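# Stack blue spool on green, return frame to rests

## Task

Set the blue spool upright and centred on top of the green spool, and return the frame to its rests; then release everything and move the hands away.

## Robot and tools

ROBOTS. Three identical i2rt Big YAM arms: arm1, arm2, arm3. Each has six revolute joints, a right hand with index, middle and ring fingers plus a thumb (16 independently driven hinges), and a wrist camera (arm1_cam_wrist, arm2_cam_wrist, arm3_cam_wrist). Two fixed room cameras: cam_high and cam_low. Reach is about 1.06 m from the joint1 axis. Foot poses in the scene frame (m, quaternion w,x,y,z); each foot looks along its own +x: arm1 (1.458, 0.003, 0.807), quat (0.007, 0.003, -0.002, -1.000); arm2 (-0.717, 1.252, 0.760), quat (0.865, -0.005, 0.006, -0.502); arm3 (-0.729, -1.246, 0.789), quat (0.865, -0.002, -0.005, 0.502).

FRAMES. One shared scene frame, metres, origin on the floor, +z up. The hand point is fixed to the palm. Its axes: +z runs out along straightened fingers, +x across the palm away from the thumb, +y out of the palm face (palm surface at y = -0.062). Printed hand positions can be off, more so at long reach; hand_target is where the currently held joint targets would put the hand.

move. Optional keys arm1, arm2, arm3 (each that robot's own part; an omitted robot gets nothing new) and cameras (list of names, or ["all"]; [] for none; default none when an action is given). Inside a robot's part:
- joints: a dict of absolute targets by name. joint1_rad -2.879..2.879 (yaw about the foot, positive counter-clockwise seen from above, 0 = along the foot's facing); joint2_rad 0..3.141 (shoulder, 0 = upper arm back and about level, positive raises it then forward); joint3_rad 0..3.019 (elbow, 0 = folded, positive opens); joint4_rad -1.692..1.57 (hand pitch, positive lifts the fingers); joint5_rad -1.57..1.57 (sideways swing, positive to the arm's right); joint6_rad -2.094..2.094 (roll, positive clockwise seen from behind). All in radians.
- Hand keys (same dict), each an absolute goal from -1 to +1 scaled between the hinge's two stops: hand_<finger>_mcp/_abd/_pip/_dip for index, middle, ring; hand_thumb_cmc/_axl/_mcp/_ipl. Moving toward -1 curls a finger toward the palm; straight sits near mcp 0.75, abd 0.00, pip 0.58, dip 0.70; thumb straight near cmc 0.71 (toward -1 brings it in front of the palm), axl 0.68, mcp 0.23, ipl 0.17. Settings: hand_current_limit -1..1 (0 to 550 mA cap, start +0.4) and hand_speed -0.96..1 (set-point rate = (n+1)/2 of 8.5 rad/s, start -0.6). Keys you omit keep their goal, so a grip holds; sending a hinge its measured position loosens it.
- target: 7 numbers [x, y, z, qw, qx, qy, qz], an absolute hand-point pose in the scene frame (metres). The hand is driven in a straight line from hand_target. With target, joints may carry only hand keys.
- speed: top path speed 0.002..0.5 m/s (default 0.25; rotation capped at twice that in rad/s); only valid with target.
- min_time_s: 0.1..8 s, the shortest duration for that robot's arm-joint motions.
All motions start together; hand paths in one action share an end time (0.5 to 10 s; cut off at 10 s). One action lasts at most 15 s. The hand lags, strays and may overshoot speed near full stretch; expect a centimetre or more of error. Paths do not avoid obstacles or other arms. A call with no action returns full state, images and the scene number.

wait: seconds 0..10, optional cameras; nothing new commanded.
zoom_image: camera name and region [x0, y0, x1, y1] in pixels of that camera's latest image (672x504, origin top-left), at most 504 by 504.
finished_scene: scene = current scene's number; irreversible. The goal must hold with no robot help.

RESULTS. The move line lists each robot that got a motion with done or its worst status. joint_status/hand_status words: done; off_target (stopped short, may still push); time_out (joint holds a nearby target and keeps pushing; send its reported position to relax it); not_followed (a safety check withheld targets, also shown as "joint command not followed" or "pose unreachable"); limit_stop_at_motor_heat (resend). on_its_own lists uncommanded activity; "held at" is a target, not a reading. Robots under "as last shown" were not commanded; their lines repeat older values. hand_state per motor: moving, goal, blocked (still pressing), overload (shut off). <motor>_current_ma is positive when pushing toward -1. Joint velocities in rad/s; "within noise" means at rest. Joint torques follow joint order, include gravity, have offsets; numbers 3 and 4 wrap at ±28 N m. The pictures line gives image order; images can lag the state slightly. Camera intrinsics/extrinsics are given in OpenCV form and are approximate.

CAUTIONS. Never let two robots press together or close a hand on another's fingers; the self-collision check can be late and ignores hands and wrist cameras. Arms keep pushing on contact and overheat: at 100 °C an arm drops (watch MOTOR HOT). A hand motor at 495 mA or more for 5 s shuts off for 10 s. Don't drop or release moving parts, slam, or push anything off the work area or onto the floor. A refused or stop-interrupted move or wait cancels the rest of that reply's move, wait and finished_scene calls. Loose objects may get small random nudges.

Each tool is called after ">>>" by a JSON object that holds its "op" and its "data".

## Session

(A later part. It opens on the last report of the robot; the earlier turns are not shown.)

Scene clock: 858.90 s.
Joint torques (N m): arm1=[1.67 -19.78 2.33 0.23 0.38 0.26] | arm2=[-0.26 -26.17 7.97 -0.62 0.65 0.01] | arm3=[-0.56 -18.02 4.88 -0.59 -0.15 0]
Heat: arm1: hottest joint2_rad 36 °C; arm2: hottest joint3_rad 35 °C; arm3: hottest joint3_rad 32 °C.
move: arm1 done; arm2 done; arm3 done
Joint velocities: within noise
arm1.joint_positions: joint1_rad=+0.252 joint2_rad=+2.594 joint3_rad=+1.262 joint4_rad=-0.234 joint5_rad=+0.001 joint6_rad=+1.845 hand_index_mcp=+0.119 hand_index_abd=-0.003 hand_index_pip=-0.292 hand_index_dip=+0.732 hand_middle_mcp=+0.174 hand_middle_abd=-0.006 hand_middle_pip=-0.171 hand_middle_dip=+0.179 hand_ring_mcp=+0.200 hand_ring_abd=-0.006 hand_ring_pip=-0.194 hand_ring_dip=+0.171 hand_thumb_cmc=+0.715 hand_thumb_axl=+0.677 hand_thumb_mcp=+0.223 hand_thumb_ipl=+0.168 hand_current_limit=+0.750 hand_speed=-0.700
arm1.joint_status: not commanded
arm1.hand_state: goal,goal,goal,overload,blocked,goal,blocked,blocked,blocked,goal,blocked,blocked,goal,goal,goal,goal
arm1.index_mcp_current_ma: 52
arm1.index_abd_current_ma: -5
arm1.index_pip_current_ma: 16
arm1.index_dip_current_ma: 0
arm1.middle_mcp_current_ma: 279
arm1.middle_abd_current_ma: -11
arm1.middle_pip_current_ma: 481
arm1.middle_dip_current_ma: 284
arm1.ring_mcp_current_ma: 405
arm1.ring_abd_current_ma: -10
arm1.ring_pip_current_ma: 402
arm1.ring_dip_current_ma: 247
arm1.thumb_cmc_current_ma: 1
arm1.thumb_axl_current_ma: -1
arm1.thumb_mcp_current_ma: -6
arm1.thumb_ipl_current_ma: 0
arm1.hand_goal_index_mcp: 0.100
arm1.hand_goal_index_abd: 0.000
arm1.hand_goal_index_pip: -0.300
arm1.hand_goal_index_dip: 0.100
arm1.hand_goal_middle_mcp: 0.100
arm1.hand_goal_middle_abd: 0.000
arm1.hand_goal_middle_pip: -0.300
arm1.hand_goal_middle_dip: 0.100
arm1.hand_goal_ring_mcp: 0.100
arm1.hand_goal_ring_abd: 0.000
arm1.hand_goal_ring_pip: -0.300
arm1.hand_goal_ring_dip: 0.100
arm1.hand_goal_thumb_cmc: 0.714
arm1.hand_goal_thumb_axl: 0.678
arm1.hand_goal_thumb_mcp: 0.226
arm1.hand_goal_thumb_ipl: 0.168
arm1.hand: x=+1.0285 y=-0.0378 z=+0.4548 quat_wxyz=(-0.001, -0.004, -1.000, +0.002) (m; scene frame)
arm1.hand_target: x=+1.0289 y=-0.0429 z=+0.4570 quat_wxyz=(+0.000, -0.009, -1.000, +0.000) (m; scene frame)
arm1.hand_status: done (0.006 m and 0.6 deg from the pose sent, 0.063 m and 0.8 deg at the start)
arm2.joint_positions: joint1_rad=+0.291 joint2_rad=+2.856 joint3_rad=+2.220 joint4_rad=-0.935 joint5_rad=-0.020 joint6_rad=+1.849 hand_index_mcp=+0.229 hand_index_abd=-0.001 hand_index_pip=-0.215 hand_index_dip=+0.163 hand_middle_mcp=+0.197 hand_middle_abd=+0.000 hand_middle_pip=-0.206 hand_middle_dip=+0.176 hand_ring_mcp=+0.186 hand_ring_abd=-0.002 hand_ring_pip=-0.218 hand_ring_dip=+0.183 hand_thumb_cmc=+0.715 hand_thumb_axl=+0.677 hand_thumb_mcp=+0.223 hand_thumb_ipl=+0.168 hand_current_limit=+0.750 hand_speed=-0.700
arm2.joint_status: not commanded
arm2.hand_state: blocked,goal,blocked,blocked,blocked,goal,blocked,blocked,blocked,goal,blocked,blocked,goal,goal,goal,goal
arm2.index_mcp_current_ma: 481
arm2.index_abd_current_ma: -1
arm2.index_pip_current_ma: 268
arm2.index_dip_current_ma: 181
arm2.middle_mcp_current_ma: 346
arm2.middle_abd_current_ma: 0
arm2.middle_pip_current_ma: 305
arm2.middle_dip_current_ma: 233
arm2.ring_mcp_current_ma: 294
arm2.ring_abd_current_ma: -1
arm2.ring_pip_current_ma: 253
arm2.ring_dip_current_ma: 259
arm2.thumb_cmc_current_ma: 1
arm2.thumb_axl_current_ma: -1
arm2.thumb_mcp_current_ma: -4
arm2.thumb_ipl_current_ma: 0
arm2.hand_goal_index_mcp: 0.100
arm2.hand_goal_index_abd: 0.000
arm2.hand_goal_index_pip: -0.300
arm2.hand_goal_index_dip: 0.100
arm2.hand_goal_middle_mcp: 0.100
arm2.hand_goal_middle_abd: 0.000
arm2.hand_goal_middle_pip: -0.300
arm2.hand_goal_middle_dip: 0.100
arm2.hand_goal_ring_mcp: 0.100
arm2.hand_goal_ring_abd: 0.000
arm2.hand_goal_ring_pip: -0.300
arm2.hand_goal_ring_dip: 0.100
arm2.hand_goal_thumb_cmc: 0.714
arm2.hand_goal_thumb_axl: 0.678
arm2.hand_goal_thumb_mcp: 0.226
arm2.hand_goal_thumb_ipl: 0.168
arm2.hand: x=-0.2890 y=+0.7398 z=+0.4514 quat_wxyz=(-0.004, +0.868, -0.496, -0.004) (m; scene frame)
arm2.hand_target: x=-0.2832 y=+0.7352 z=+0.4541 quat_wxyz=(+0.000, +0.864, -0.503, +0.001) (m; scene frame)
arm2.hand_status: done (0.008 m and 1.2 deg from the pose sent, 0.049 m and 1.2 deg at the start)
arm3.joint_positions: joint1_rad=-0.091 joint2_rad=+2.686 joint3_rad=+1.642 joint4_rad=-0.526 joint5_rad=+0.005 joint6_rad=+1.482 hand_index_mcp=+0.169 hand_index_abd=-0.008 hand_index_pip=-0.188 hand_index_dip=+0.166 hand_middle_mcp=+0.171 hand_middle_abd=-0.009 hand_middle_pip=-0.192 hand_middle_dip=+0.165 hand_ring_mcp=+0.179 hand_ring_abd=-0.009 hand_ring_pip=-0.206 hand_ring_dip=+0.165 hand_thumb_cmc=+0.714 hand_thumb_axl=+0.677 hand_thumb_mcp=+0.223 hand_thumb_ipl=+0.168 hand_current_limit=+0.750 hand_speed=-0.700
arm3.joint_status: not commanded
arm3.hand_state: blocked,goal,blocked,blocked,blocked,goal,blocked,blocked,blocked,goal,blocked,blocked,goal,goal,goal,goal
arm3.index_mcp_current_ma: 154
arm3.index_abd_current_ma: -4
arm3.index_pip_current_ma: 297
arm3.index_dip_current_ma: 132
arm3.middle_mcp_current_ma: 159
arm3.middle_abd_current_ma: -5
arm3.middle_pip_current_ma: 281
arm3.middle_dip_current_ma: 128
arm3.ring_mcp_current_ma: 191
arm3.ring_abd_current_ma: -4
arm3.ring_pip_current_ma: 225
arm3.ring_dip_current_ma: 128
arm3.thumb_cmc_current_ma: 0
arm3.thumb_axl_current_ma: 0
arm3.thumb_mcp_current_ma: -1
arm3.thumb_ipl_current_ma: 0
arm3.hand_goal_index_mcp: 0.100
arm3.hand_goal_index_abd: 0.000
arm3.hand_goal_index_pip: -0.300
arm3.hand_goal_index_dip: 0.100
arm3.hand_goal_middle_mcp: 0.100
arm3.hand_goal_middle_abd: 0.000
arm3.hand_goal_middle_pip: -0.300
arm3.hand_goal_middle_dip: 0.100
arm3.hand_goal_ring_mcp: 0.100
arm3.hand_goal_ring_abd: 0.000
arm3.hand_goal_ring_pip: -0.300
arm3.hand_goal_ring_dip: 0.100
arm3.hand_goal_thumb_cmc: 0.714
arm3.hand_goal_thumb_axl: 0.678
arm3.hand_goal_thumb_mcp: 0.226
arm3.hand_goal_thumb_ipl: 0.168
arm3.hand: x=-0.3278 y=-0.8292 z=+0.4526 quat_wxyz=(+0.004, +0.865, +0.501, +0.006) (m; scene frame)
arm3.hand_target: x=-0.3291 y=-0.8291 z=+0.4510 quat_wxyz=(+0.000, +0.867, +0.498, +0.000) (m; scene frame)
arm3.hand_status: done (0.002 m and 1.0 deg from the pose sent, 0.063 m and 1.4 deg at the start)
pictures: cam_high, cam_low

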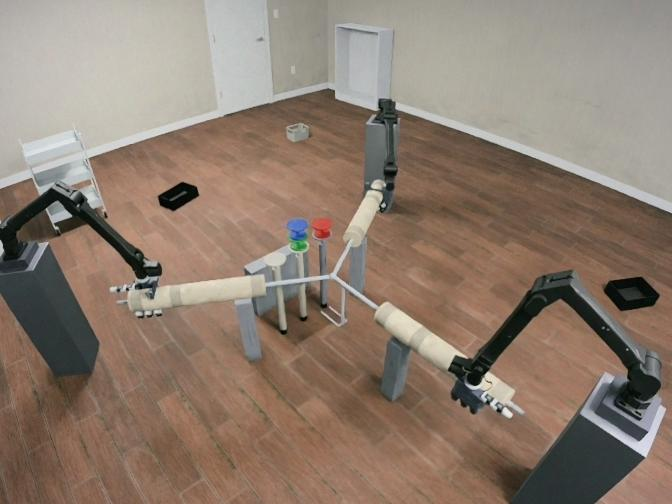

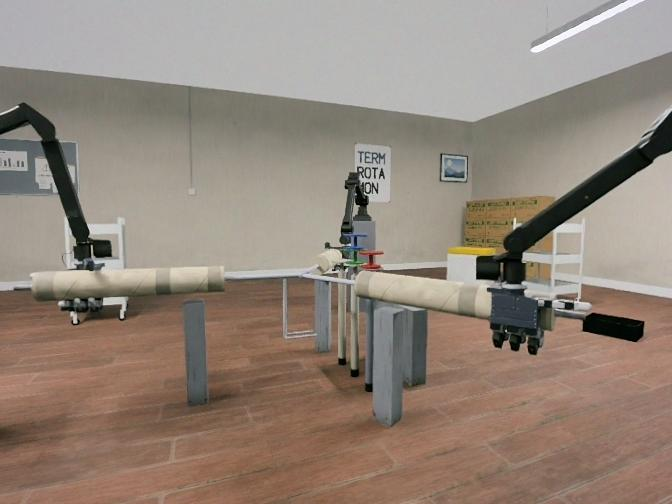

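>>> {"op": "move", "data": {"arm1": {"target": [1.031, -0.041, 0.419, 0, 0.0085, 0.99996, 0], "speed": 0.04}, "arm2": {"target": [-0.279, 0.737, 0.416, 0, 0.8640, -0.5035, 0], "speed": 0.04}, "arm3": {"target": [-0.326, -0.827, 0.414, 0, 0.8675, 0.4974, 0], "speed": 0.04}, "cameras": ["cam_high", "cam_low"]}}

>>> {"op": "zoom_image", "data": {"camera": "cam_high", "region": [290, 230, 390, 330]}}

>>> {"op": "zoom_image", "data": {"camera": "cam_low", "region": [170, 260, 230, 320]}}

>>> {"op": "zoom_image", "data": {"camera": "cam_low", "region": [340, 250, 440, 350]}}

>>> {"op": "zoom_image", "data": {"camera": "cam_low", "region": [290, 240, 350, 300]}}

Scene clock: 892.43 s.
Joint torques (N m): arm1=[1.03 -19.31 2.4 0.42 0.31 0.18] | arm2=[-0.09 -24 8.81 -0.25 0.37 -0.02] | arm3=[-0.73 -18.08 5.71 -0.85 0 0.03]
Heat: arm1: hottest joint2_rad 35 °C; arm2: hottest joint2_rad 35 °C; arm3: hottest joint3_rad 31 °C.
move: arm1 done; arm2 off_target; arm3 done
Joint velocities: within noise
arm1.joint_positions: joint1_rad=+0.255 joint2_rad=+2.684 joint3_rad=+1.317 joint4_rad=-0.200 joint5_rad=+0.003 joint6_rad=+1.849 hand_index_mcp=+0.119 hand_index_abd=-0.003 hand_index_pip=-0.292 hand_index_dip=+0.732 hand_middle_mcp=+0.174 hand_middle_abd=-0.007 hand_middle_pip=-0.175 hand_middle_dip=+0.179 hand_ring_mcp=+0.200 hand_ring_abd=-0.007 hand_ring_pip=-0.194 hand_ring_dip=+0.171 hand_thumb_cmc=+0.715 hand_thumb_axl=+0.677 hand_thumb_mcp=+0.223 hand_thumb_ipl=+0.168 hand_current_limit=+0.750 hand_speed=-0.700
arm1.joint_status: not commanded
arm1.hand_state: goal,goal,goal,overload,blocked,goal,blocked,blocked,blocked,goal,blocked,blocked,goal,goal,goal,goal
arm1.index_mcp_current_ma: 51
arm1.index_abd_current_ma: -5
arm1.index_pip_current_ma: 16
arm1.index_dip_current_ma: 0
arm1.middle_mcp_current_ma: 279
arm1.middle_abd_current_ma: -11
arm1.middle_pip_current_ma: 481
arm1.middle_dip_current_ma: 284
arm1.ring_mcp_current_ma: 405
arm1.ring_abd_current_ma: -11
arm1.ring_pip_current_ma: 402
arm1.ring_dip_current_ma: 247
arm1.thumb_cmc_current_ma: 1
arm1.thumb_axl_current_ma: -1
arm1.thumb_mcp_current_ma: -6
arm1.thumb_ipl_current_ma: 0
arm1.hand_goal_index_mcp: 0.100
arm1.hand_goal_index_abd: 0.000
arm1.hand_goal_index_pip: -0.300
arm1.hand_goal_index_dip: 0.100
arm1.hand_goal_middle_mcp: 0.100
arm1.hand_goal_middle_abd: 0.000
arm1.hand_goal_middle_pip: -0.300
arm1.hand_goal_middle_dip: 0.100
arm1.hand_goal_ring_mcp: 0.100
arm1.hand_goal_ring_abd: 0.000
arm1.hand_goal_ring_pip: -0.300
arm1.hand_goal_ring_dip: 0.100
arm1.hand_goal_thumb_cmc: 0.714
arm1.hand_goal_thumb_axl: 0.678
arm1.hand_goal_thumb_mcp: 0.226
arm1.hand_goal_thumb_ipl: 0.168
arm1.hand: x=+1.0311 y=-0.0384 z=+0.4196 quat_wxyz=(-0.001, -0.004, -1.000, +0.001) (m; scene frame)
arm1.hand_target: x=+1.0310 y=-0.0409 z=+0.4190 quat_wxyz=(+0.000, -0.009, -1.000, +0.000) (m; scene frame)
arm1.hand_status: done (0.003 m and 0.5 deg from the pose sent, 0.036 m and 0.6 deg at the start)
arm2.joint_positions: joint1_rad=+0.294 joint2_rad=+2.928 joint3_rad=+2.302 joint4_rad=-0.942 joint5_rad=-0.013 joint6_rad=+1.860 hand_index_mcp=+0.227 hand_index_abd=+0.004 hand_index_pip=-0.215 hand_index_dip=+0.161 hand_middle_mcp=+0.197 hand_middle_abd=+0.004 hand_middle_pip=-0.206 hand_middle_dip=+0.174 hand_ring_mcp=+0.188 hand_ring_abd=+0.002 hand_ring_pip=-0.218 hand_ring_dip=+0.176 hand_thumb_cmc=+0.715 hand_thumb_axl=+0.677 hand_thumb_mcp=+0.223 hand_thumb_ipl=+0.168 hand_current_limit=+0.750 hand_speed=-0.700
arm2.joint_status: not commanded
arm2.hand_state: blocked,goal,blocked,blocked,blocked,goal,blocked,blocked,blocked,goal,blocked,blocked,goal,goal,goal,goal
arm2.index_mcp_current_ma: 481
arm2.index_abd_current_ma: 3
arm2.index_pip_current_ma: 268
arm2.index_dip_current_ma: 175
arm2.middle_mcp_current_ma: 346
arm2.middle_abd_current_ma: 4
arm2.middle_pip_current_ma: 305
arm2.middle_dip_current_ma: 224
arm2.ring_mcp_current_ma: 304
arm2.ring_abd_current_ma: 1
arm2.ring_pip_current_ma: 253
arm2.ring_dip_current_ma: 232
arm2.thumb_cmc_current_ma: 1
arm2.thumb_axl_current_ma: -1
arm2.thumb_mcp_current_ma: -5
arm2.thumb_ipl_current_ma: 0
arm2.hand_goal_index_mcp: 0.100
arm2.hand_goal_index_abd: 0.000
arm2.hand_goal_index_pip: -0.300
arm2.hand_goal_index_dip: 0.100
arm2.hand_goal_middle_mcp: 0.100
arm2.hand_goal_middle_abd: 0.000
arm2.hand_goal_middle_pip: -0.300
arm2.hand_goal_middle_dip: 0.100
arm2.hand_goal_ring_mcp: 0.100
arm2.hand_goal_ring_abd: 0.000
arm2.hand_goal_ring_pip: -0.300
arm2.hand_goal_ring_dip: 0.100
arm2.hand_goal_thumb_cmc: 0.714
arm2.hand_goal_thumb_axl: 0.678
arm2.hand_goal_thumb_mcp: 0.226
arm2.hand_goal_thumb_ipl: 0.168
arm2.hand: x=-0.2855 y=+0.7375 z=+0.4274 quat_wxyz=(-0.001, +0.866, -0.500, -0.003) (m; scene frame)
arm2.hand_target: x=-0.2795 y=+0.7375 z=+0.4164 quat_wxyz=(+0.000, +0.864, -0.503, +0.001) (m; scene frame)
arm2.hand_status: off_target (0.013 m and 0.6 deg from the pose sent, 0.037 m and 1.2 deg at the start)
arm3.joint_positions: joint1_rad=-0.093 joint2_rad=+2.770 joint3_rad=+1.707 joint4_rad=-0.508 joint5_rad=+0.000 joint6_rad=+1.480 hand_index_mcp=+0.170 hand_index_abd=-0.008 hand_index_pip=-0.188 hand_index_dip=+0.166 hand_middle_mcp=+0.171 hand_middle_abd=-0.009 hand_middle_pip=-0.192 hand_middle_dip=+0.165 hand_ring_mcp=+0.179 hand_ring_abd=-0.009 hand_ring_pip=-0.206 hand_ring_dip=+0.165 hand_thumb_cmc=+0.714 hand_thumb_axl=+0.677 hand_thumb_mcp=+0.223 hand_thumb_ipl=+0.168 hand_current_limit=+0.750 hand_speed=-0.700
arm3.joint_status: not commanded
arm3.hand_state: blocked,goal,blocked,blocked,blocked,goal,blocked,blocked,blocked,goal,blocked,blocked,goal,goal,goal,goal
arm3.index_mcp_current_ma: 155
arm3.index_abd_current_ma: -4
arm3.index_pip_current_ma: 297
arm3.index_dip_current_ma: 132
arm3.middle_mcp_current_ma: 159
arm3.middle_abd_current_ma: -5
arm3.middle_pip_current_ma: 281
arm3.middle_dip_current_ma: 128
arm3.ring_mcp_current_ma: 191
arm3.ring_abd_current_ma: -4
arm3.ring_pip_current_ma: 225
arm3.ring_dip_current_ma: 128
arm3.thumb_cmc_current_ma: 0
arm3.thumb_axl_current_ma: 0
arm3.thumb_mcp_current_ma: -1
arm3.thumb_ipl_current_ma: 0
arm3.hand_goal_index_mcp: 0.100
arm3.hand_goal_index_abd: 0.000
arm3.hand_goal_index_pip: -0.300
arm3.hand_goal_index_dip: 0.100
arm3.hand_goal_middle_mcp: 0.100
arm3.hand_goal_middle_abd: 0.000
arm3.hand_goal_middle_pip: -0.300
arm3.hand_goal_middle_dip: 0.100
arm3.hand_goal_ring_mcp: 0.100
arm3.hand_goal_ring_abd: 0.000
arm3.hand_goal_ring_pip: -0.300
arm3.hand_goal_ring_dip: 0.100
arm3.hand_goal_thumb_cmc: 0.714
arm3.hand_goal_thumb_axl: 0.678
arm3.hand_goal_thumb_mcp: 0.226
arm3.hand_goal_thumb_ipl: 0.168
arm3.hand: x=-0.3264 y=-0.8281 z=+0.4175 quat_wxyz=(+0.002, +0.865, +0.502, +0.005) (m; scene frame)
arm3.hand_target: x=-0.3260 y=-0.8269 z=+0.4141 quat_wxyz=(+0.000, +0.867, +0.497, +0.000) (m; scene frame)
arm3.hand_status: done (0.004 m and 0.8 deg from the pose sent, 0.039 m and 0.9 deg at the start)
pictures: cam_high, cam_low

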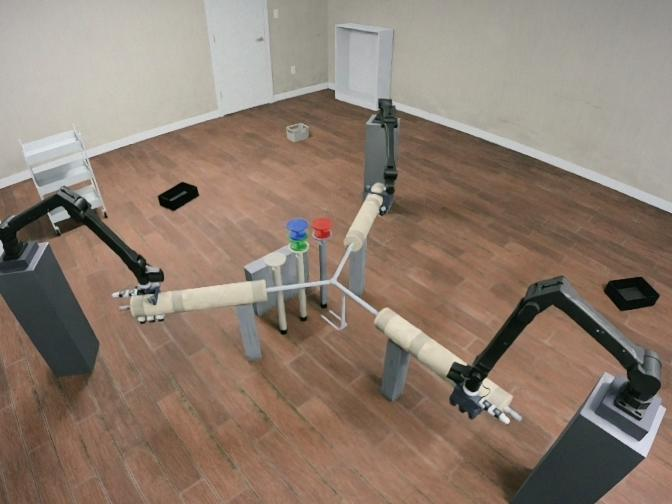

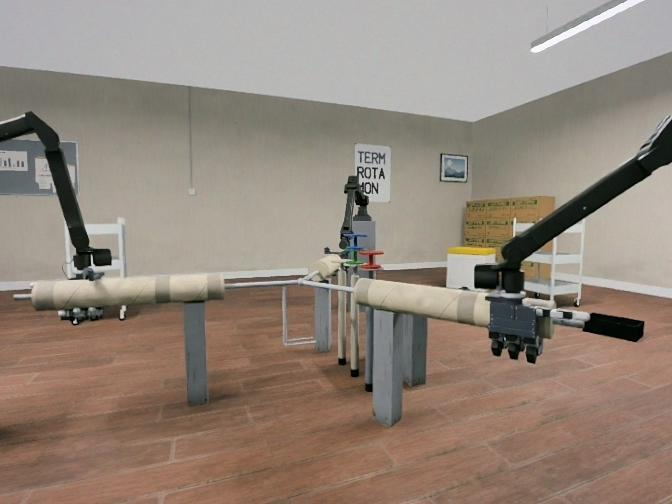

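Scaled by 5.040 from the camera's 672x504 image, which has a finer 960x720 frame.

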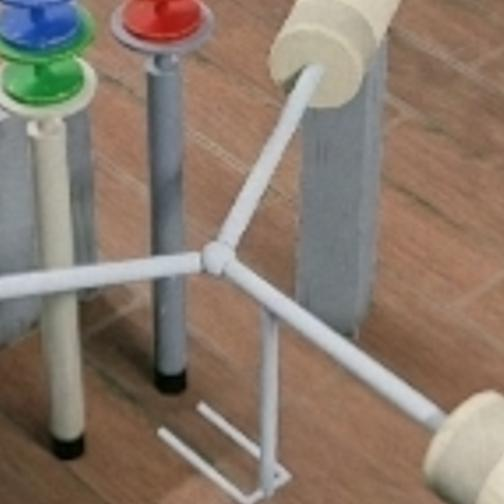

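Scaled by 8.400 from the camera's 672x504 image, which has a finer 960x720 frame.

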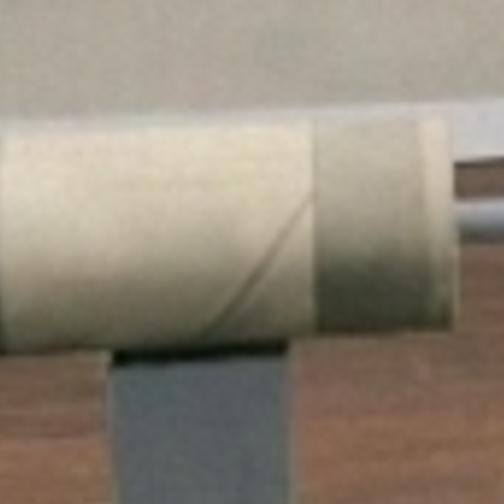

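Scaled by 5.040 from the camera's 672x504 image, which has a finer 960x720 frame.

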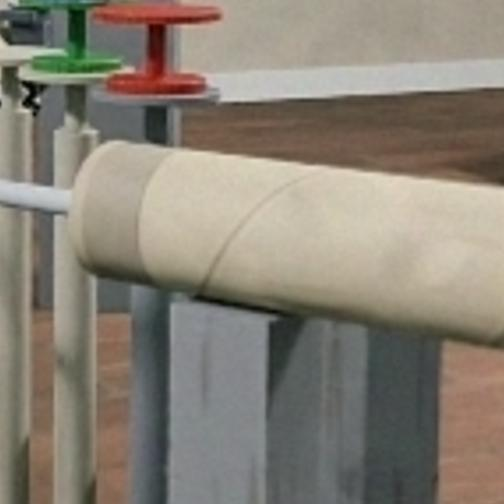

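Scaled by 8.400 from the camera's 672x504 image, which has a finer 960x720 frame.

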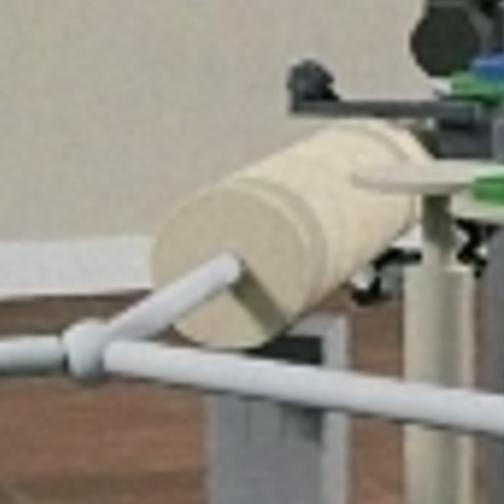

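>>> {"op": "move", "data": {"arm1": {"target": [1.031, -0.041, 0.407, 0, 0.0085, 0.99996, 0], "speed": 0.04}, "arm3": {"target": [-0.326, -0.827, 0.403, 0, 0.8675, 0.4974, 0], "speed": 0.04}, "cameras": ["cam_high", "cam_low"]}}

>>> {"op": "zoom_image", "data": {"camera": "cam_low", "region": [170, 260, 230, 320]}}

>>> {"op": "zoom_image", "data": {"camera": "cam_low", "region": [290, 240, 350, 300]}}

>>> {"op": "zoom_image", "data": {"camera": "cam_high", "region": [290, 230, 390, 330]}}

Scene clock: 913.67 s.
Joint torques (N m): arm1=[0.97 -18.08 3.11 0.55 0.26 0.18] | arm2=[-0.09 -24.06 8.66 -0.13 0.28 -0.04] | arm3=[-0.79 -16.21 6.87 -0.55 0.02 0.03]
Heat: arm1: hottest joint2_rad 34 °C; arm2: hottest joint2_rad 34 °C; arm3: hottest joint2_rad 31 °C.
move: arm1 done; arm3 off_target
Joint velocities: within noise
arm1.joint_positions: joint1_rad=+0.256 joint2_rad=+2.699 joint3_rad=+1.330 joint4_rad=-0.198 joint5_rad=+0.004 joint6_rad=+1.850 hand_index_mcp=+0.119 hand_index_abd=-0.003 hand_index_pip=-0.292 hand_index_dip=+0.732 hand_middle_mcp=+0.171 hand_middle_abd=-0.004 hand_middle_pip=-0.190 hand_middle_dip=+0.179 hand_ring_mcp=+0.185 hand_ring_abd=-0.005 hand_ring_pip=-0.194 hand_ring_dip=+0.171 hand_thumb_cmc=+0.715 hand_thumb_axl=+0.677 hand_thumb_mcp=+0.223 hand_thumb_ipl=+0.168 hand_current_limit=+0.750 hand_speed=-0.700
arm1.joint_status: not commanded
arm1.hand_state: goal,goal,goal,overload,blocked,goal,blocked,blocked,blocked,goal,blocked,blocked,goal,goal,goal,goal
arm1.index_mcp_current_ma: 51
arm1.index_abd_current_ma: -5
arm1.index_pip_current_ma: 16
arm1.index_dip_current_ma: 0
arm1.middle_mcp_current_ma: 265
arm1.middle_abd_current_ma: -7
arm1.middle_pip_current_ma: 422
arm1.middle_dip_current_ma: 284
arm1.ring_mcp_current_ma: 331
arm1.ring_abd_current_ma: -8
arm1.ring_pip_current_ma: 402
arm1.ring_dip_current_ma: 247
arm1.thumb_cmc_current_ma: 1
arm1.thumb_axl_current_ma: -1
arm1.thumb_mcp_current_ma: -6
arm1.thumb_ipl_current_ma: 0
arm1.hand_goal_index_mcp: 0.100
arm1.hand_goal_index_abd: 0.000
arm1.hand_goal_index_pip: -0.300
arm1.hand_goal_index_dip: 0.100
arm1.hand_goal_middle_mcp: 0.100
arm1.hand_goal_middle_abd: 0.000
arm1.hand_goal_middle_pip: -0.300
arm1.hand_goal_middle_dip: 0.100
arm1.hand_goal_ring_mcp: 0.100
arm1.hand_goal_ring_abd: 0.000
arm1.hand_goal_ring_pip: -0.300
arm1.hand_goal_ring_dip: 0.100
arm1.hand_goal_thumb_cmc: 0.714
arm1.hand_goal_thumb_axl: 0.678
arm1.hand_goal_thumb_mcp: 0.226
arm1.hand_goal_thumb_ipl: 0.168
arm1.hand: x=+1.0301 y=-0.0388 z=+0.4139 quat_wxyz=(-0.001, -0.004, -1.000, +0.001) (m; scene frame)
arm1.hand_target: x=+1.0311 y=-0.0410 z=+0.4071 quat_wxyz=(+0.000, -0.008, -1.000, +0.000) (m; scene frame)
arm1.hand_status: done (0.007 m and 0.5 deg from the pose sent, 0.013 m and 0.5 deg at the start)
arm2: as last shown
arm2.joint_positions: joint1_rad=+0.294 joint2_rad=+2.928 joint3_rad=+2.304 joint4_rad=-0.946 joint5_rad=-0.011 joint6_rad=+1.861 hand_index_mcp=+0.226 hand_index_abd=+0.006 hand_index_pip=-0.215 hand_index_dip=+0.161 hand_middle_mcp=+0.197 hand_middle_abd=+0.006 hand_middle_pip=-0.206 hand_middle_dip=+0.174 hand_ring_mcp=+0.188 hand_ring_abd=+0.004 hand_ring_pip=-0.218 hand_ring_dip=+0.175 hand_thumb_cmc=+0.715 hand_thumb_axl=+0.677 hand_thumb_mcp=+0.223 hand_thumb_ipl=+0.168 hand_current_limit=+0.750 hand_speed=-0.700
arm2.index_abd_current_ma: 7
arm2.middle_abd_current_ma: 7
arm2.middle_dip_current_ma: 223
arm2.ring_mcp_current_ma: 305
arm2.ring_abd_current_ma: 4
arm2.ring_dip_current_ma: 228
arm2.hand: x=-0.2855 y=+0.7374 z=+0.4281 quat_wxyz=(+0.000, +0.866, -0.500, -0.004) (m; scene frame)
arm2.hand_target: x=-0.2796 y=+0.7376 z=+0.4162 quat_wxyz=(+0.000, +0.864, -0.503, +0.001) (m; scene frame)
arm3.joint_positions: joint1_rad=-0.093 joint2_rad=+2.775 joint3_rad=+1.711 joint4_rad=-0.508 joint5_rad=+0.000 joint6_rad=+1.479 hand_index_mcp=+0.171 hand_index_abd=-0.007 hand_index_pip=-0.188 hand_index_dip=+0.166 hand_middle_mcp=+0.171 hand_middle_abd=-0.007 hand_middle_pip=-0.192 hand_middle_dip=+0.165 hand_ring_mcp=+0.179 hand_ring_abd=-0.008 hand_ring_pip=-0.206 hand_ring_dip=+0.165 hand_thumb_cmc=+0.714 hand_thumb_axl=+0.677 hand_thumb_mcp=+0.223 hand_thumb_ipl=+0.168 hand_current_limit=+0.750 hand_speed=-0.700
arm3.joint_status: not commanded
arm3.hand_state: blocked,goal,blocked,blocked,blocked,goal,blocked,blocked,blocked,goal,blocked,blocked,goal,goal,goal,goal
arm3.index_mcp_current_ma: 161
arm3.index_abd_current_ma: -3
arm3.index_pip_current_ma: 297
arm3.index_dip_current_ma: 132
arm3.middle_mcp_current_ma: 160
arm3.middle_abd_current_ma: -4
arm3.middle_pip_current_ma: 281
arm3.middle_dip_current_ma: 128
arm3.ring_mcp_current_ma: 191
arm3.ring_abd_current_ma: -4
arm3.ring_pip_current_ma: 225
arm3.ring_dip_current_ma: 128
arm3.thumb_cmc_current_ma: 0
arm3.thumb_axl_current_ma: 0
arm3.thumb_mcp_current_ma: -2
arm3.thumb_ipl_current_ma: 0
arm3.hand_goal_index_mcp: 0.100
arm3.hand_goal_index_abd: 0.000
arm3.hand_goal_index_pip: -0.300
arm3.hand_goal_index_dip: 0.100
arm3.hand_goal_middle_mcp: 0.100
arm3.hand_goal_middle_abd: 0.000
arm3.hand_goal_middle_pip: -0.300
arm3.hand_goal_middle_dip: 0.100
arm3.hand_goal_ring_mcp: 0.100
arm3.hand_goal_ring_abd: 0.000
arm3.hand_goal_ring_pip: -0.300
arm3.hand_goal_ring_dip: 0.100
arm3.hand_goal_thumb_cmc: 0.714
arm3.hand_goal_thumb_axl: 0.678
arm3.hand_goal_thumb_mcp: 0.226
arm3.hand_goal_thumb_ipl: 0.168
arm3.hand: x=-0.3262 y=-0.8283 z=+0.4155 quat_wxyz=(+0.002, +0.865, +0.502, +0.005) (m; scene frame)
arm3.hand_target: x=-0.3263 y=-0.8274 z=+0.4033 quat_wxyz=(+0.000, +0.867, +0.498, +0.000) (m; scene frame)
arm3.hand_status: off_target (0.013 m and 0.8 deg from the pose sent, 0.015 m and 0.8 deg at the start)
pictures: cam_high, cam_low

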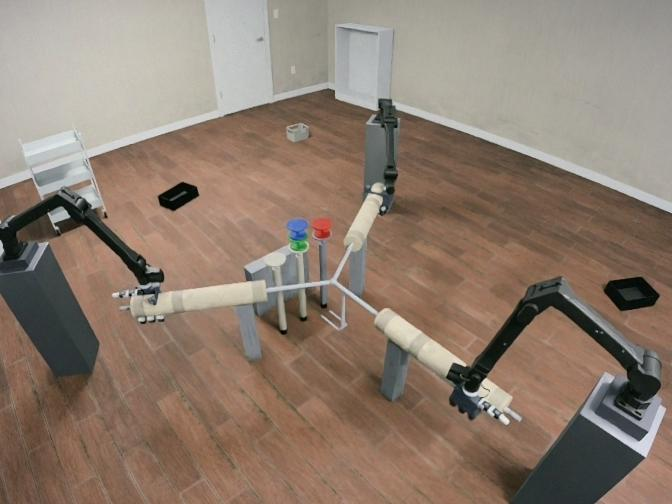

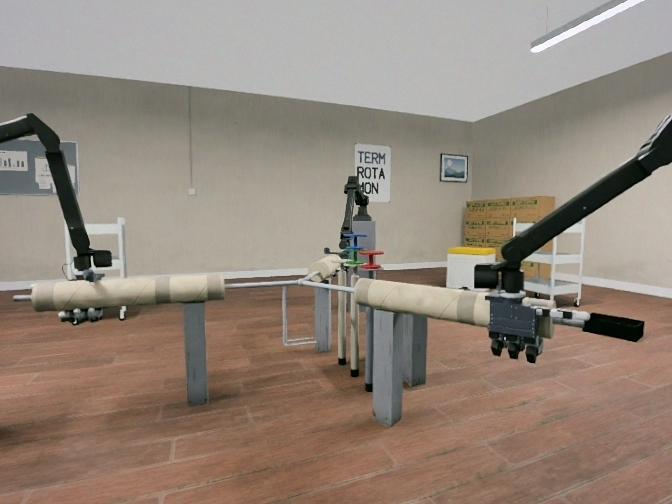

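Scaled by 8.400 from the camera's 672x504 image, which has a finer 960x720 frame.

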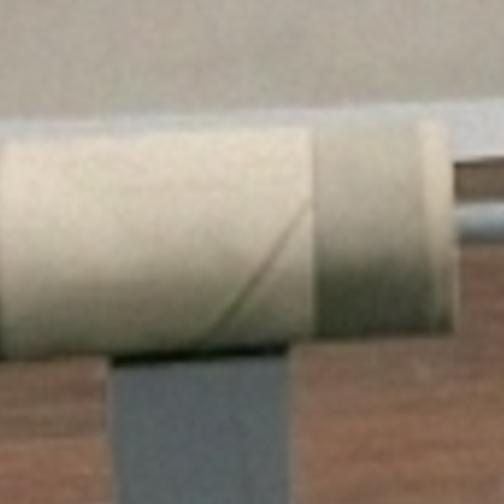

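Scaled by 8.400 from the camera's 672x504 image, which has a finer 960x720 frame.

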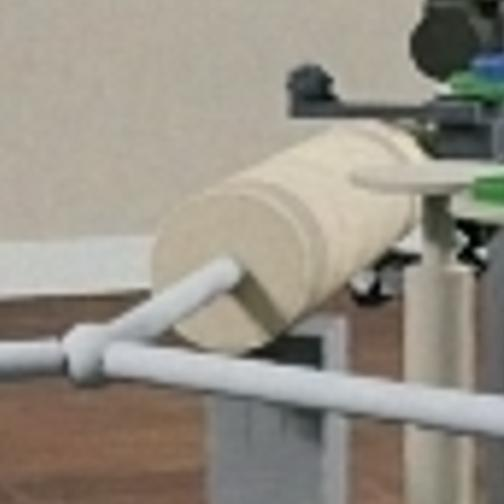

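Scaled by 5.040 from the camera's 672x504 image, which has a finer 960x720 frame.

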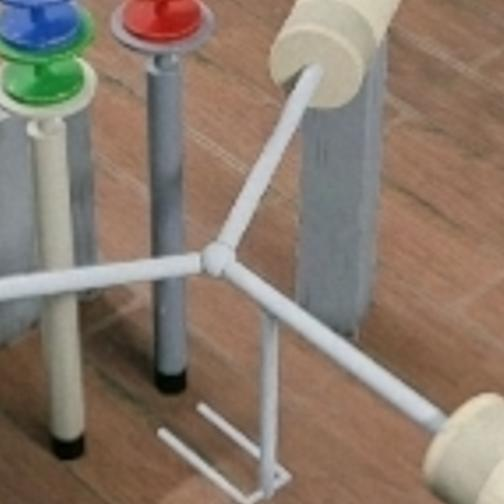

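>>> {"op": "move", "data": {"arm1": {"target": [1.031, -0.041, 0.416, 0, 0.0085, 0.99996, 0], "speed": 0.04, "joints": {"hand_speed": -0.85, "hand_index_mcp": 0.35, "hand_middle_mcp": 0.35, "hand_ring_mcp": 0.35, "hand_index_pip": -0.1, "hand_middle_pip": -0.1, "hand_ring_pip": -0.1, "hand_index_dip": 0.4, "hand_middle_dip": 0.4, "hand_ring_dip": 0.4}}, "arm2": {"target": [-0.280, 0.7375, 0.428, 0, 0.8650, -0.5018, 0], "speed": 0.04, "joints": {"hand_speed": -0.85, "hand_index_mcp": 0.35, "hand_middle_mcp": 0.35, "hand_ring_mcp": 0.35, "hand_index_pip": -0.1, "hand_middle_pip": -0.1, "hand_ring_pip": -0.1, "hand_index_dip": 0.4, "hand_middle_dip": 0.4, "hand_ring_dip": 0.4}}, "arm3": {"target": [-0.326, -0.827, 0.417, 0, 0.8665, 0.4992, 0], "speed": 0.04, "joints": {"hand_speed": -0.85, "hand_index_mcp": 0.35, "hand_middle_mcp": 0.35, "hand_ring_mcp": 0.35, "hand_index_pip": -0.1, "hand_middle_pip": -0.1, "hand_ring_pip": -0.1, "hand_index_dip": 0.4, "hand_middle_dip": 0.4, "hand_ring_dip": 0.4}}, "cameras": []}}

>>> {"op": "move", "data": {"arm1": {"joints": {"hand_speed": -0.6, "hand_index_mcp": 0.75, "hand_middle_mcp": 0.75, "hand_ring_mcp": 0.75, "hand_index_pip": 0.57, "hand_middle_pip": 0.57, "hand_ring_pip": 0.57, "hand_index_dip": 0.69, "hand_middle_dip": 0.69, "hand_ring_dip": 0.69}}, "arm2": {"joints": {"hand_speed": -0.6, "hand_index_mcp": 0.75, "hand_middle_mcp": 0.75, "hand_ring_mcp": 0.75, "hand_index_pip": 0.57, "hand_middle_pip": 0.57, "hand_ring_pip": 0.57, "hand_index_dip": 0.69, "hand_middle_dip": 0.69, "hand_ring_dip": 0.69}}, "arm3": {"joints": {"hand_speed": -0.6, "hand_index_mcp": 0.75, "hand_middle_mcp": 0.75, "hand_ring_mcp": 0.75, "hand_index_pip": 0.57, "hand_middle_pip": 0.57, "hand_ring_pip": 0.57, "hand_index_dip": 0.69, "hand_middle_dip": 0.69, "hand_ring_dip": 0.69}}, "cameras": ["cam_high", "cam_low"]}}

Scene clock: 944.00 s.
Joint torques (N m): arm1=[0.91 -19.84 1.58 0.4 0.23 0.19] | arm2=[0.03 -26.87 6.45 -0.14 0.26 -0.08] | arm3=[-0.79 -18.78 4.6 -0.85 0.03 -0.03]
Heat: arm1: hottest joint2_rad 35 °C; arm2: hottest joint2_rad 33 °C; arm3: hottest joint2_rad 30 °C.
move: arm1 off_target; arm2 done; arm3 done
Joint velocities: within noise
arm1.joint_positions: joint1_rad=+0.256 joint2_rad=+2.699 joint3_rad=+1.330 joint4_rad=-0.198 joint5_rad=+0.004 joint6_rad=+1.850 hand_index_mcp=+0.353 hand_index_abd=-0.003 hand_index_pip=-0.100 hand_index_dip=+0.732 hand_middle_mcp=+0.353 hand_middle_abd=-0.003 hand_middle_pip=-0.100 hand_middle_dip=+0.398 hand_ring_mcp=+0.353 hand_ring_abd=-0.003 hand_ring_pip=-0.100 hand_ring_dip=+0.398 hand_thumb_cmc=+0.715 hand_thumb_axl=+0.677 hand_thumb_mcp=+0.223 hand_thumb_ipl=+0.168 hand_current_limit=+0.750 hand_speed=-0.850
arm1.joint_status: hand_index_dip off_target (ended at +0.732, target +0.400); the others done
arm1.hand_state: goal,goal,goal,overload,goal,goal,goal,goal,goal,goal,goal,goal,goal,goal,goal,goal
arm1.index_mcp_current_ma: 5
arm1.index_abd_current_ma: -5
arm1.index_pip_current_ma: 0
arm1.index_dip_current_ma: 0
arm1.middle_mcp_current_ma: 4
arm1.middle_abd_current_ma: -5
arm1.middle_pip_current_ma: 0
arm1.middle_dip_current_ma: -4
arm1.ring_mcp_current_ma: 5
arm1.ring_abd_current_ma: -4
arm1.ring_pip_current_ma: 0
arm1.ring_dip_current_ma: -4
arm1.thumb_cmc_current_ma: 1
arm1.thumb_axl_current_ma: -1
arm1.thumb_mcp_current_ma: -6
arm1.thumb_ipl_current_ma: 0
arm1.hand_goal_index_mcp: 0.350
arm1.hand_goal_index_abd: 0.000
arm1.hand_goal_index_pip: -0.100
arm1.hand_goal_index_dip: 0.400
arm1.hand_goal_middle_mcp: 0.350
arm1.hand_goal_middle_abd: 0.000
arm1.hand_goal_middle_pip: -0.100
arm1.hand_goal_middle_dip: 0.400
arm1.hand_goal_ring_mcp: 0.350
arm1.hand_goal_ring_abd: 0.000
arm1.hand_goal_ring_pip: -0.100
arm1.hand_goal_ring_dip: 0.400
arm1.hand_goal_thumb_cmc: 0.714
arm1.hand_goal_thumb_axl: 0.678
arm1.hand_goal_thumb_mcp: 0.226
arm1.hand_goal_thumb_ipl: 0.168
arm1.hand: x=+1.0301 y=-0.0389 z=+0.4138 quat_wxyz=(-0.001, -0.004, -1.000, +0.001) (m; scene frame)
arm1.hand_target: x=+1.0310 y=-0.0410 z=+0.4159 quat_wxyz=(+0.000, -0.008, -1.000, +0.000) (m; scene frame)
arm1.hand_status: done (0.003 m and 0.5 deg from the pose sent, 0.003 m and 0.5 deg at the start)
arm2.joint_positions: joint1_rad=+0.295 joint2_rad=+2.928 joint3_rad=+2.304 joint4_rad=-0.946 joint5_rad=-0.011 joint6_rad=+1.861 hand_index_mcp=+0.353 hand_index_abd=+0.003 hand_index_pip=-0.100 hand_index_dip=+0.398 hand_middle_mcp=+0.352 hand_middle_abd=+0.003 hand_middle_pip=-0.100 hand_middle_dip=+0.397 hand_ring_mcp=+0.353 hand_ring_abd=+0.003 hand_ring_pip=-0.100 hand_ring_dip=+0.398 hand_thumb_cmc=+0.715 hand_thumb_axl=+0.677 hand_thumb_mcp=+0.223 hand_thumb_ipl=+0.168 hand_current_limit=+0.750 hand_speed=-0.850
arm2.joint_status: all done
arm2.hand_state: goal,goal,goal,goal,goal,goal,goal,goal,goal,goal,goal,goal,goal,goal,goal,goal
arm2.index_mcp_current_ma: 4
arm2.index_abd_current_ma: 3
arm2.index_pip_current_ma: 0
arm2.index_dip_current_ma: -2
arm2.middle_mcp_current_ma: 3
arm2.middle_abd_current_ma: 2
arm2.middle_pip_current_ma: 0
arm2.middle_dip_current_ma: -3
arm2.ring_mcp_current_ma: 3
arm2.ring_abd_current_ma: 3
arm2.ring_pip_current_ma: 0
arm2.ring_dip_current_ma: -2
arm2.thumb_cmc_current_ma: 1
arm2.thumb_axl_current_ma: -1
arm2.thumb_mcp_current_ma: -5
arm2.thumb_ipl_current_ma: 0
arm2.hand_goal_index_mcp: 0.350
arm2.hand_goal_index_abd: 0.000
arm2.hand_goal_index_pip: -0.100
arm2.hand_goal_index_dip: 0.400
arm2.hand_goal_middle_mcp: 0.350
arm2.hand_goal_middle_abd: 0.000
arm2.hand_goal_middle_pip: -0.100
arm2.hand_goal_middle_dip: 0.400
arm2.hand_goal_ring_mcp: 0.350
arm2.hand_goal_ring_abd: 0.000
arm2.hand_goal_ring_pip: -0.100
arm2.hand_goal_ring_dip: 0.400
arm2.hand_goal_thumb_cmc: 0.714
arm2.hand_goal_thumb_axl: 0.678
arm2.hand_goal_thumb_mcp: 0.226
arm2.hand_goal_thumb_ipl: 0.168
arm2.hand: x=-0.2853 y=+0.7376 z=+0.4281 quat_wxyz=(+0.000, +0.866, -0.500, -0.004) (m; scene frame)
arm2.hand_target: x=-0.2802 y=+0.7377 z=+0.4279 quat_wxyz=(+0.000, +0.865, -0.502, +0.000) (m; scene frame)
arm2.hand_status: done (0.005 m and 0.5 deg from the pose sent, 0.005 m and 0.5 deg at the start)
arm3.joint_positions: joint1_rad=-0.093 joint2_rad=+2.775 joint3_rad=+1.714 joint4_rad=-0.508 joint5_rad=+0.000 joint6_rad=+1.480 hand_index_mcp=+0.352 hand_index_abd=-0.003 hand_index_pip=-0.100 hand_index_dip=+0.398 hand_middle_mcp=+0.352 hand_middle_abd=-0.003 hand_middle_pip=-0.100 hand_middle_dip=+0.398 hand_ring_mcp=+0.352 hand_ring_abd=-0.003 hand_ring_pip=-0.100 hand_ring_dip=+0.398 hand_thumb_cmc=+0.714 hand_thumb_axl=+0.677 hand_thumb_mcp=+0.223 hand_thumb_ipl=+0.168 hand_current_limit=+0.750 hand_speed=-0.850
arm3.joint_status: all done
arm3.hand_state: goal,goal,goal,goal,goal,goal,goal,goal,goal,goal,goal,goal,goal,goal,goal,goal
arm3.index_mcp_current_ma: 1
arm3.index_abd_current_ma: -1
arm3.index_pip_current_ma: 0
arm3.index_dip_current_ma: -1
arm3.middle_mcp_current_ma: 1
arm3.middle_abd_current_ma: -1
arm3.middle_pip_current_ma: 0
arm3.middle_dip_current_ma: -1
arm3.ring_mcp_current_ma: 1
arm3.ring_abd_current_ma: -1
arm3.ring_pip_current_ma: 0
arm3.ring_dip_current_ma: -1
arm3.thumb_cmc_current_ma: 0
arm3.thumb_axl_current_ma: 0
arm3.thumb_mcp_current_ma: -2
arm3.thumb_ipl_current_ma: 0
arm3.hand_goal_index_mcp: 0.350
arm3.hand_goal_index_abd: 0.000
arm3.hand_goal_index_pip: -0.100
arm3.hand_goal_index_dip: 0.400
arm3.hand_goal_middle_mcp: 0.350
arm3.hand_goal_middle_abd: 0.000
arm3.hand_goal_middle_pip: -0.100
arm3.hand_goal_middle_dip: 0.400
arm3.hand_goal_ring_mcp: 0.350
arm3.hand_goal_ring_abd: 0.000
arm3.hand_goal_ring_pip: -0.100
arm3.hand_goal_ring_dip: 0.400
arm3.hand_goal_thumb_cmc: 0.714
arm3.hand_goal_thumb_axl: 0.678
arm3.hand_goal_thumb_mcp: 0.226
arm3.hand_goal_thumb_ipl: 0.168
arm3.hand: x=-0.3256 y=-0.8271 z=+0.4158 quat_wxyz=(+0.001, +0.865, +0.501, +0.006) (m; scene frame)
arm3.hand_target: x=-0.3261 y=-0.8270 z=+0.4170 quat_wxyz=(+0.000, +0.866, +0.499, +0.000) (m; scene frame)
arm3.hand_status: done (0.001 m and 0.7 deg from the pose sent, 0.002 m and 0.6 deg at the start)
pictures: none
No camera images: "cameras" was empty.

Scene clock: 944.93 s.
Joint torques (N m): arm1=[0.91 -20.01 1.63 0.47 0.13 0.16] | arm2=[-0.03 -26.99 6.5 -0.1 0.14 -0.08] | arm3=[-0.5 -18.49 4.59 -0.79 -0.06 -0.03]
Heat: arm1: hottest joint2_rad 35 °C; arm2: hottest joint2_rad 33 °C; arm3: hottest joint2_rad 30 °C.
move: arm1 off_target; arm2 done; arm3 done
Joint velocities: within noise
arm1.joint_positions: joint1_rad=+0.256 joint2_rad=+2.699 joint3_rad=+1.330 joint4_rad=-0.198 joint5_rad=+0.004 joint6_rad=+1.850 hand_index_mcp=+0.746 hand_index_abd=-0.003 hand_index_pip=+0.567 hand_index_dip=+0.732 hand_middle_mcp=+0.747 hand_middle_abd=-0.003 hand_middle_pip=+0.567 hand_middle_dip=+0.688 hand_ring_mcp=+0.747 hand_ring_abd=-0.003 hand_ring_pip=+0.567 hand_ring_dip=+0.687 hand_thumb_cmc=+0.715 hand_thumb_axl=+0.677 hand_thumb_mcp=+0.223 hand_thumb_ipl=+0.168 hand_current_limit=+0.750 hand_speed=-0.600
arm1.joint_status: hand_index_dip off_target (ended at +0.732, target +0.690); the others done
arm1.hand_state: goal,goal,goal,overload,goal,goal,goal,goal,goal,goal,goal,goal,goal,goal,goal,goal
arm1.index_mcp_current_ma: -7
arm1.index_abd_current_ma: -5
arm1.index_pip_current_ma: -6
arm1.index_dip_current_ma: 0
arm1.middle_mcp_current_ma: -6
arm1.middle_abd_current_ma: -5
arm1.middle_pip_current_ma: -5
arm1.middle_dip_current_ma: -4
arm1.ring_mcp_current_ma: -6
arm1.ring_abd_current_ma: -4
arm1.ring_pip_current_ma: -5
arm1.ring_dip_current_ma: -4
arm1.thumb_cmc_current_ma: 1
arm1.thumb_axl_current_ma: -1
arm1.thumb_mcp_current_ma: -6
arm1.thumb_ipl_current_ma: 0
arm1.hand_goal_index_mcp: 0.750
arm1.hand_goal_index_abd: 0.000
arm1.hand_goal_index_pip: 0.570
arm1.hand_goal_index_dip: 0.690
arm1.hand_goal_middle_mcp: 0.750
arm1.hand_goal_middle_abd: 0.000
arm1.hand_goal_middle_pip: 0.570
arm1.hand_goal_middle_dip: 0.690
arm1.hand_goal_ring_mcp: 0.750
arm1.hand_goal_ring_abd: 0.000
arm1.hand_goal_ring_pip: 0.570
arm1.hand_goal_ring_dip: 0.690
arm1.hand_goal_thumb_cmc: 0.714
arm1.hand_goal_thumb_axl: 0.678
arm1.hand_goal_thumb_mcp: 0.226
arm1.hand_goal_thumb_ipl: 0.168
arm1.hand: x=+1.0302 y=-0.0390 z=+0.4138 quat_wxyz=(-0.001, -0.005, -1.000, +0.001) (m; scene frame)
arm1.hand_target: x=+1.0311 y=-0.0410 z=+0.4159 quat_wxyz=(+0.000, -0.009, -1.000, +0.000) (m; scene frame)
arm1.hand_status: not commanded
arm2.joint_positions: joint1_rad=+0.295 joint2_rad=+2.928 joint3_rad=+2.304 joint4_rad=-0.946 joint5_rad=-0.011 joint6_rad=+1.861 hand_index_mcp=+0.747 hand_index_abd=+0.003 hand_index_pip=+0.567 hand_index_dip=+0.687 hand_middle_mcp=+0.748 hand_middle_abd=+0.003 hand_middle_pip=+0.567 hand_middle_dip=+0.687 hand_ring_mcp=+0.747 hand_ring_abd=+0.003 hand_ring_pip=+0.567 hand_ring_dip=+0.688 hand_thumb_cmc=+0.715 hand_thumb_axl=+0.677 hand_thumb_mcp=+0.223 hand_thumb_ipl=+0.168 hand_current_limit=+0.750 hand_speed=-0.600
arm2.joint_status: all done
arm2.hand_state: goal,goal,goal,goal,goal,goal,goal,goal,goal,goal,goal,goal,goal,goal,goal,goal
arm2.index_mcp_current_ma: -3
arm2.index_abd_current_ma: 3
arm2.index_pip_current_ma: -3
arm2.index_dip_current_ma: -2
arm2.middle_mcp_current_ma: -3
arm2.middle_abd_current_ma: 2
arm2.middle_pip_current_ma: -4
arm2.middle_dip_current_ma: -3
arm2.ring_mcp_current_ma: -3
arm2.ring_abd_current_ma: 3
arm2.ring_pip_current_ma: -3
arm2.ring_dip_current_ma: -2
arm2.thumb_cmc_current_ma: 1
arm2.thumb_axl_current_ma: -1
arm2.thumb_mcp_current_ma: -5
arm2.thumb_ipl_current_ma: 0
arm2.hand_goal_index_mcp: 0.750
arm2.hand_goal_index_abd: 0.000
arm2.hand_goal_index_pip: 0.570
arm2.hand_goal_index_dip: 0.690
arm2.hand_goal_middle_mcp: 0.750
arm2.hand_goal_middle_abd: 0.000
arm2.hand_goal_middle_pip: 0.570
arm2.hand_goal_middle_dip: 0.690
arm2.hand_goal_ring_mcp: 0.750
arm2.hand_goal_ring_abd: 0.000
arm2.hand_goal_ring_pip: 0.570
arm2.hand_goal_ring_dip: 0.690
arm2.hand_goal_thumb_cmc: 0.714
arm2.hand_goal_thumb_axl: 0.678
arm2.hand_goal_thumb_mcp: 0.226
arm2.hand_goal_thumb_ipl: 0.168
arm2.hand: x=-0.2853 y=+0.7377 z=+0.4281 quat_wxyz=(+0.000, +0.866, -0.500, -0.004) (m; scene frame)
arm2.hand_target: x=-0.2802 y=+0.7377 z=+0.4279 quat_wxyz=(+0.000, +0.865, -0.502, +0.000) (m; scene frame)
arm2.hand_status: not commanded
arm3.joint_positions: joint1_rad=-0.093 joint2_rad=+2.775 joint3_rad=+1.714 joint4_rad=-0.510 joint5_rad=-0.002 joint6_rad=+1.480 hand_index_mcp=+0.747 hand_index_abd=-0.003 hand_index_pip=+0.567 hand_index_dip=+0.688 hand_middle_mcp=+0.747 hand_middle_abd=-0.003 hand_middle_pip=+0.567 hand_middle_dip=+0.688 hand_ring_mcp=+0.747 hand_ring_abd=-0.003 hand_ring_pip=+0.567 hand_ring_dip=+0.687 hand_thumb_cmc=+0.714 hand_thumb_axl=+0.677 hand_thumb_mcp=+0.223 hand_thumb_ipl=+0.168 hand_current_limit=+0.750 hand_speed=-0.600
arm3.joint_status: all done
arm3.hand_state: goal,goal,goal,goal,goal,goal,goal,goal,goal,goal,goal,goal,goal,goal,goal,goal
arm3.index_mcp_current_ma: -1
arm3.index_abd_current_ma: -1
arm3.index_pip_current_ma: -1
arm3.index_dip_current_ma: -1
arm3.middle_mcp_current_ma: -1
arm3.middle_abd_current_ma: -1
arm3.middle_pip_current_ma: -1
arm3.middle_dip_current_ma: -1
arm3.ring_mcp_current_ma: -1
arm3.ring_abd_current_ma: -1
arm3.ring_pip_current_ma: -1
arm3.ring_dip_current_ma: -1
arm3.thumb_cmc_current_ma: 0
arm3.thumb_axl_current_ma: 0
arm3.thumb_mcp_current_ma: -2
arm3.thumb_ipl_current_ma: 0
arm3.hand_goal_index_mcp: 0.750
arm3.hand_goal_index_abd: 0.000
arm3.hand_goal_index_pip: 0.570
arm3.hand_goal_index_dip: 0.690
arm3.hand_goal_middle_mcp: 0.750
arm3.hand_goal_middle_abd: 0.000
arm3.hand_goal_middle_pip: 0.570
arm3.hand_goal_middle_dip: 0.690
arm3.hand_goal_ring_mcp: 0.750
arm3.hand_goal_ring_abd: 0.000
arm3.hand_goal_ring_pip: 0.570
arm3.hand_goal_ring_dip: 0.690
arm3.hand_goal_thumb_cmc: 0.714
arm3.hand_goal_thumb_axl: 0.678
arm3.hand_goal_thumb_mcp: 0.226
arm3.hand_goal_thumb_ipl: 0.168
arm3.hand: x=-0.3261 y=-0.8275 z=+0.4158 quat_wxyz=(+0.001, +0.865, +0.501, +0.004) (m; scene frame)
arm3.hand_target: x=-0.3261 y=-0.8270 z=+0.4170 quat_wxyz=(+0.000, +0.866, +0.499, +0.000) (m; scene frame)
arm3.hand_status: not commanded
pictures: cam_high, cam_low

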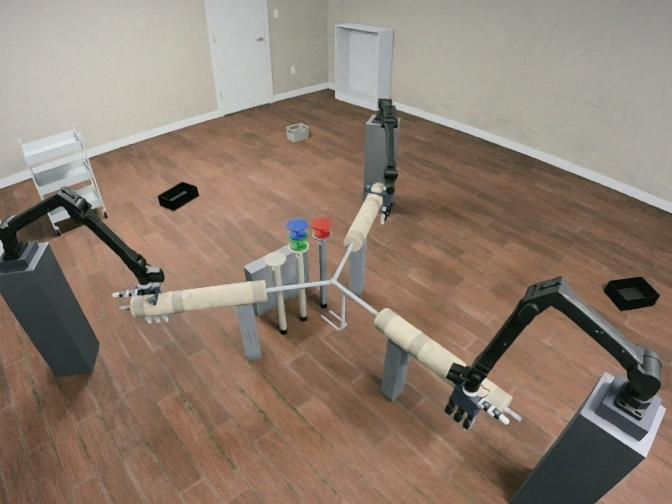

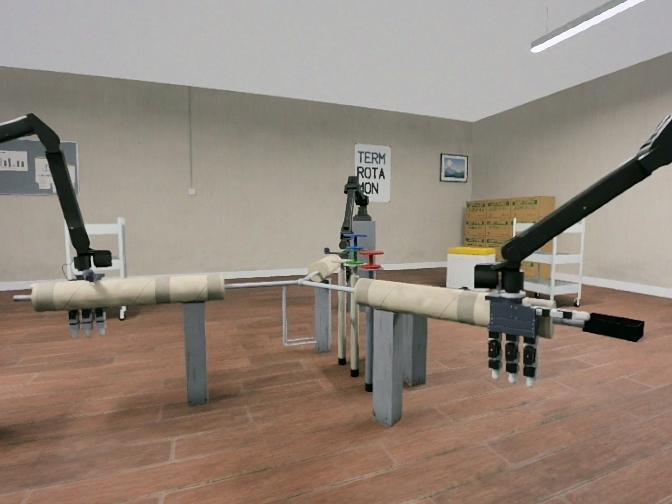

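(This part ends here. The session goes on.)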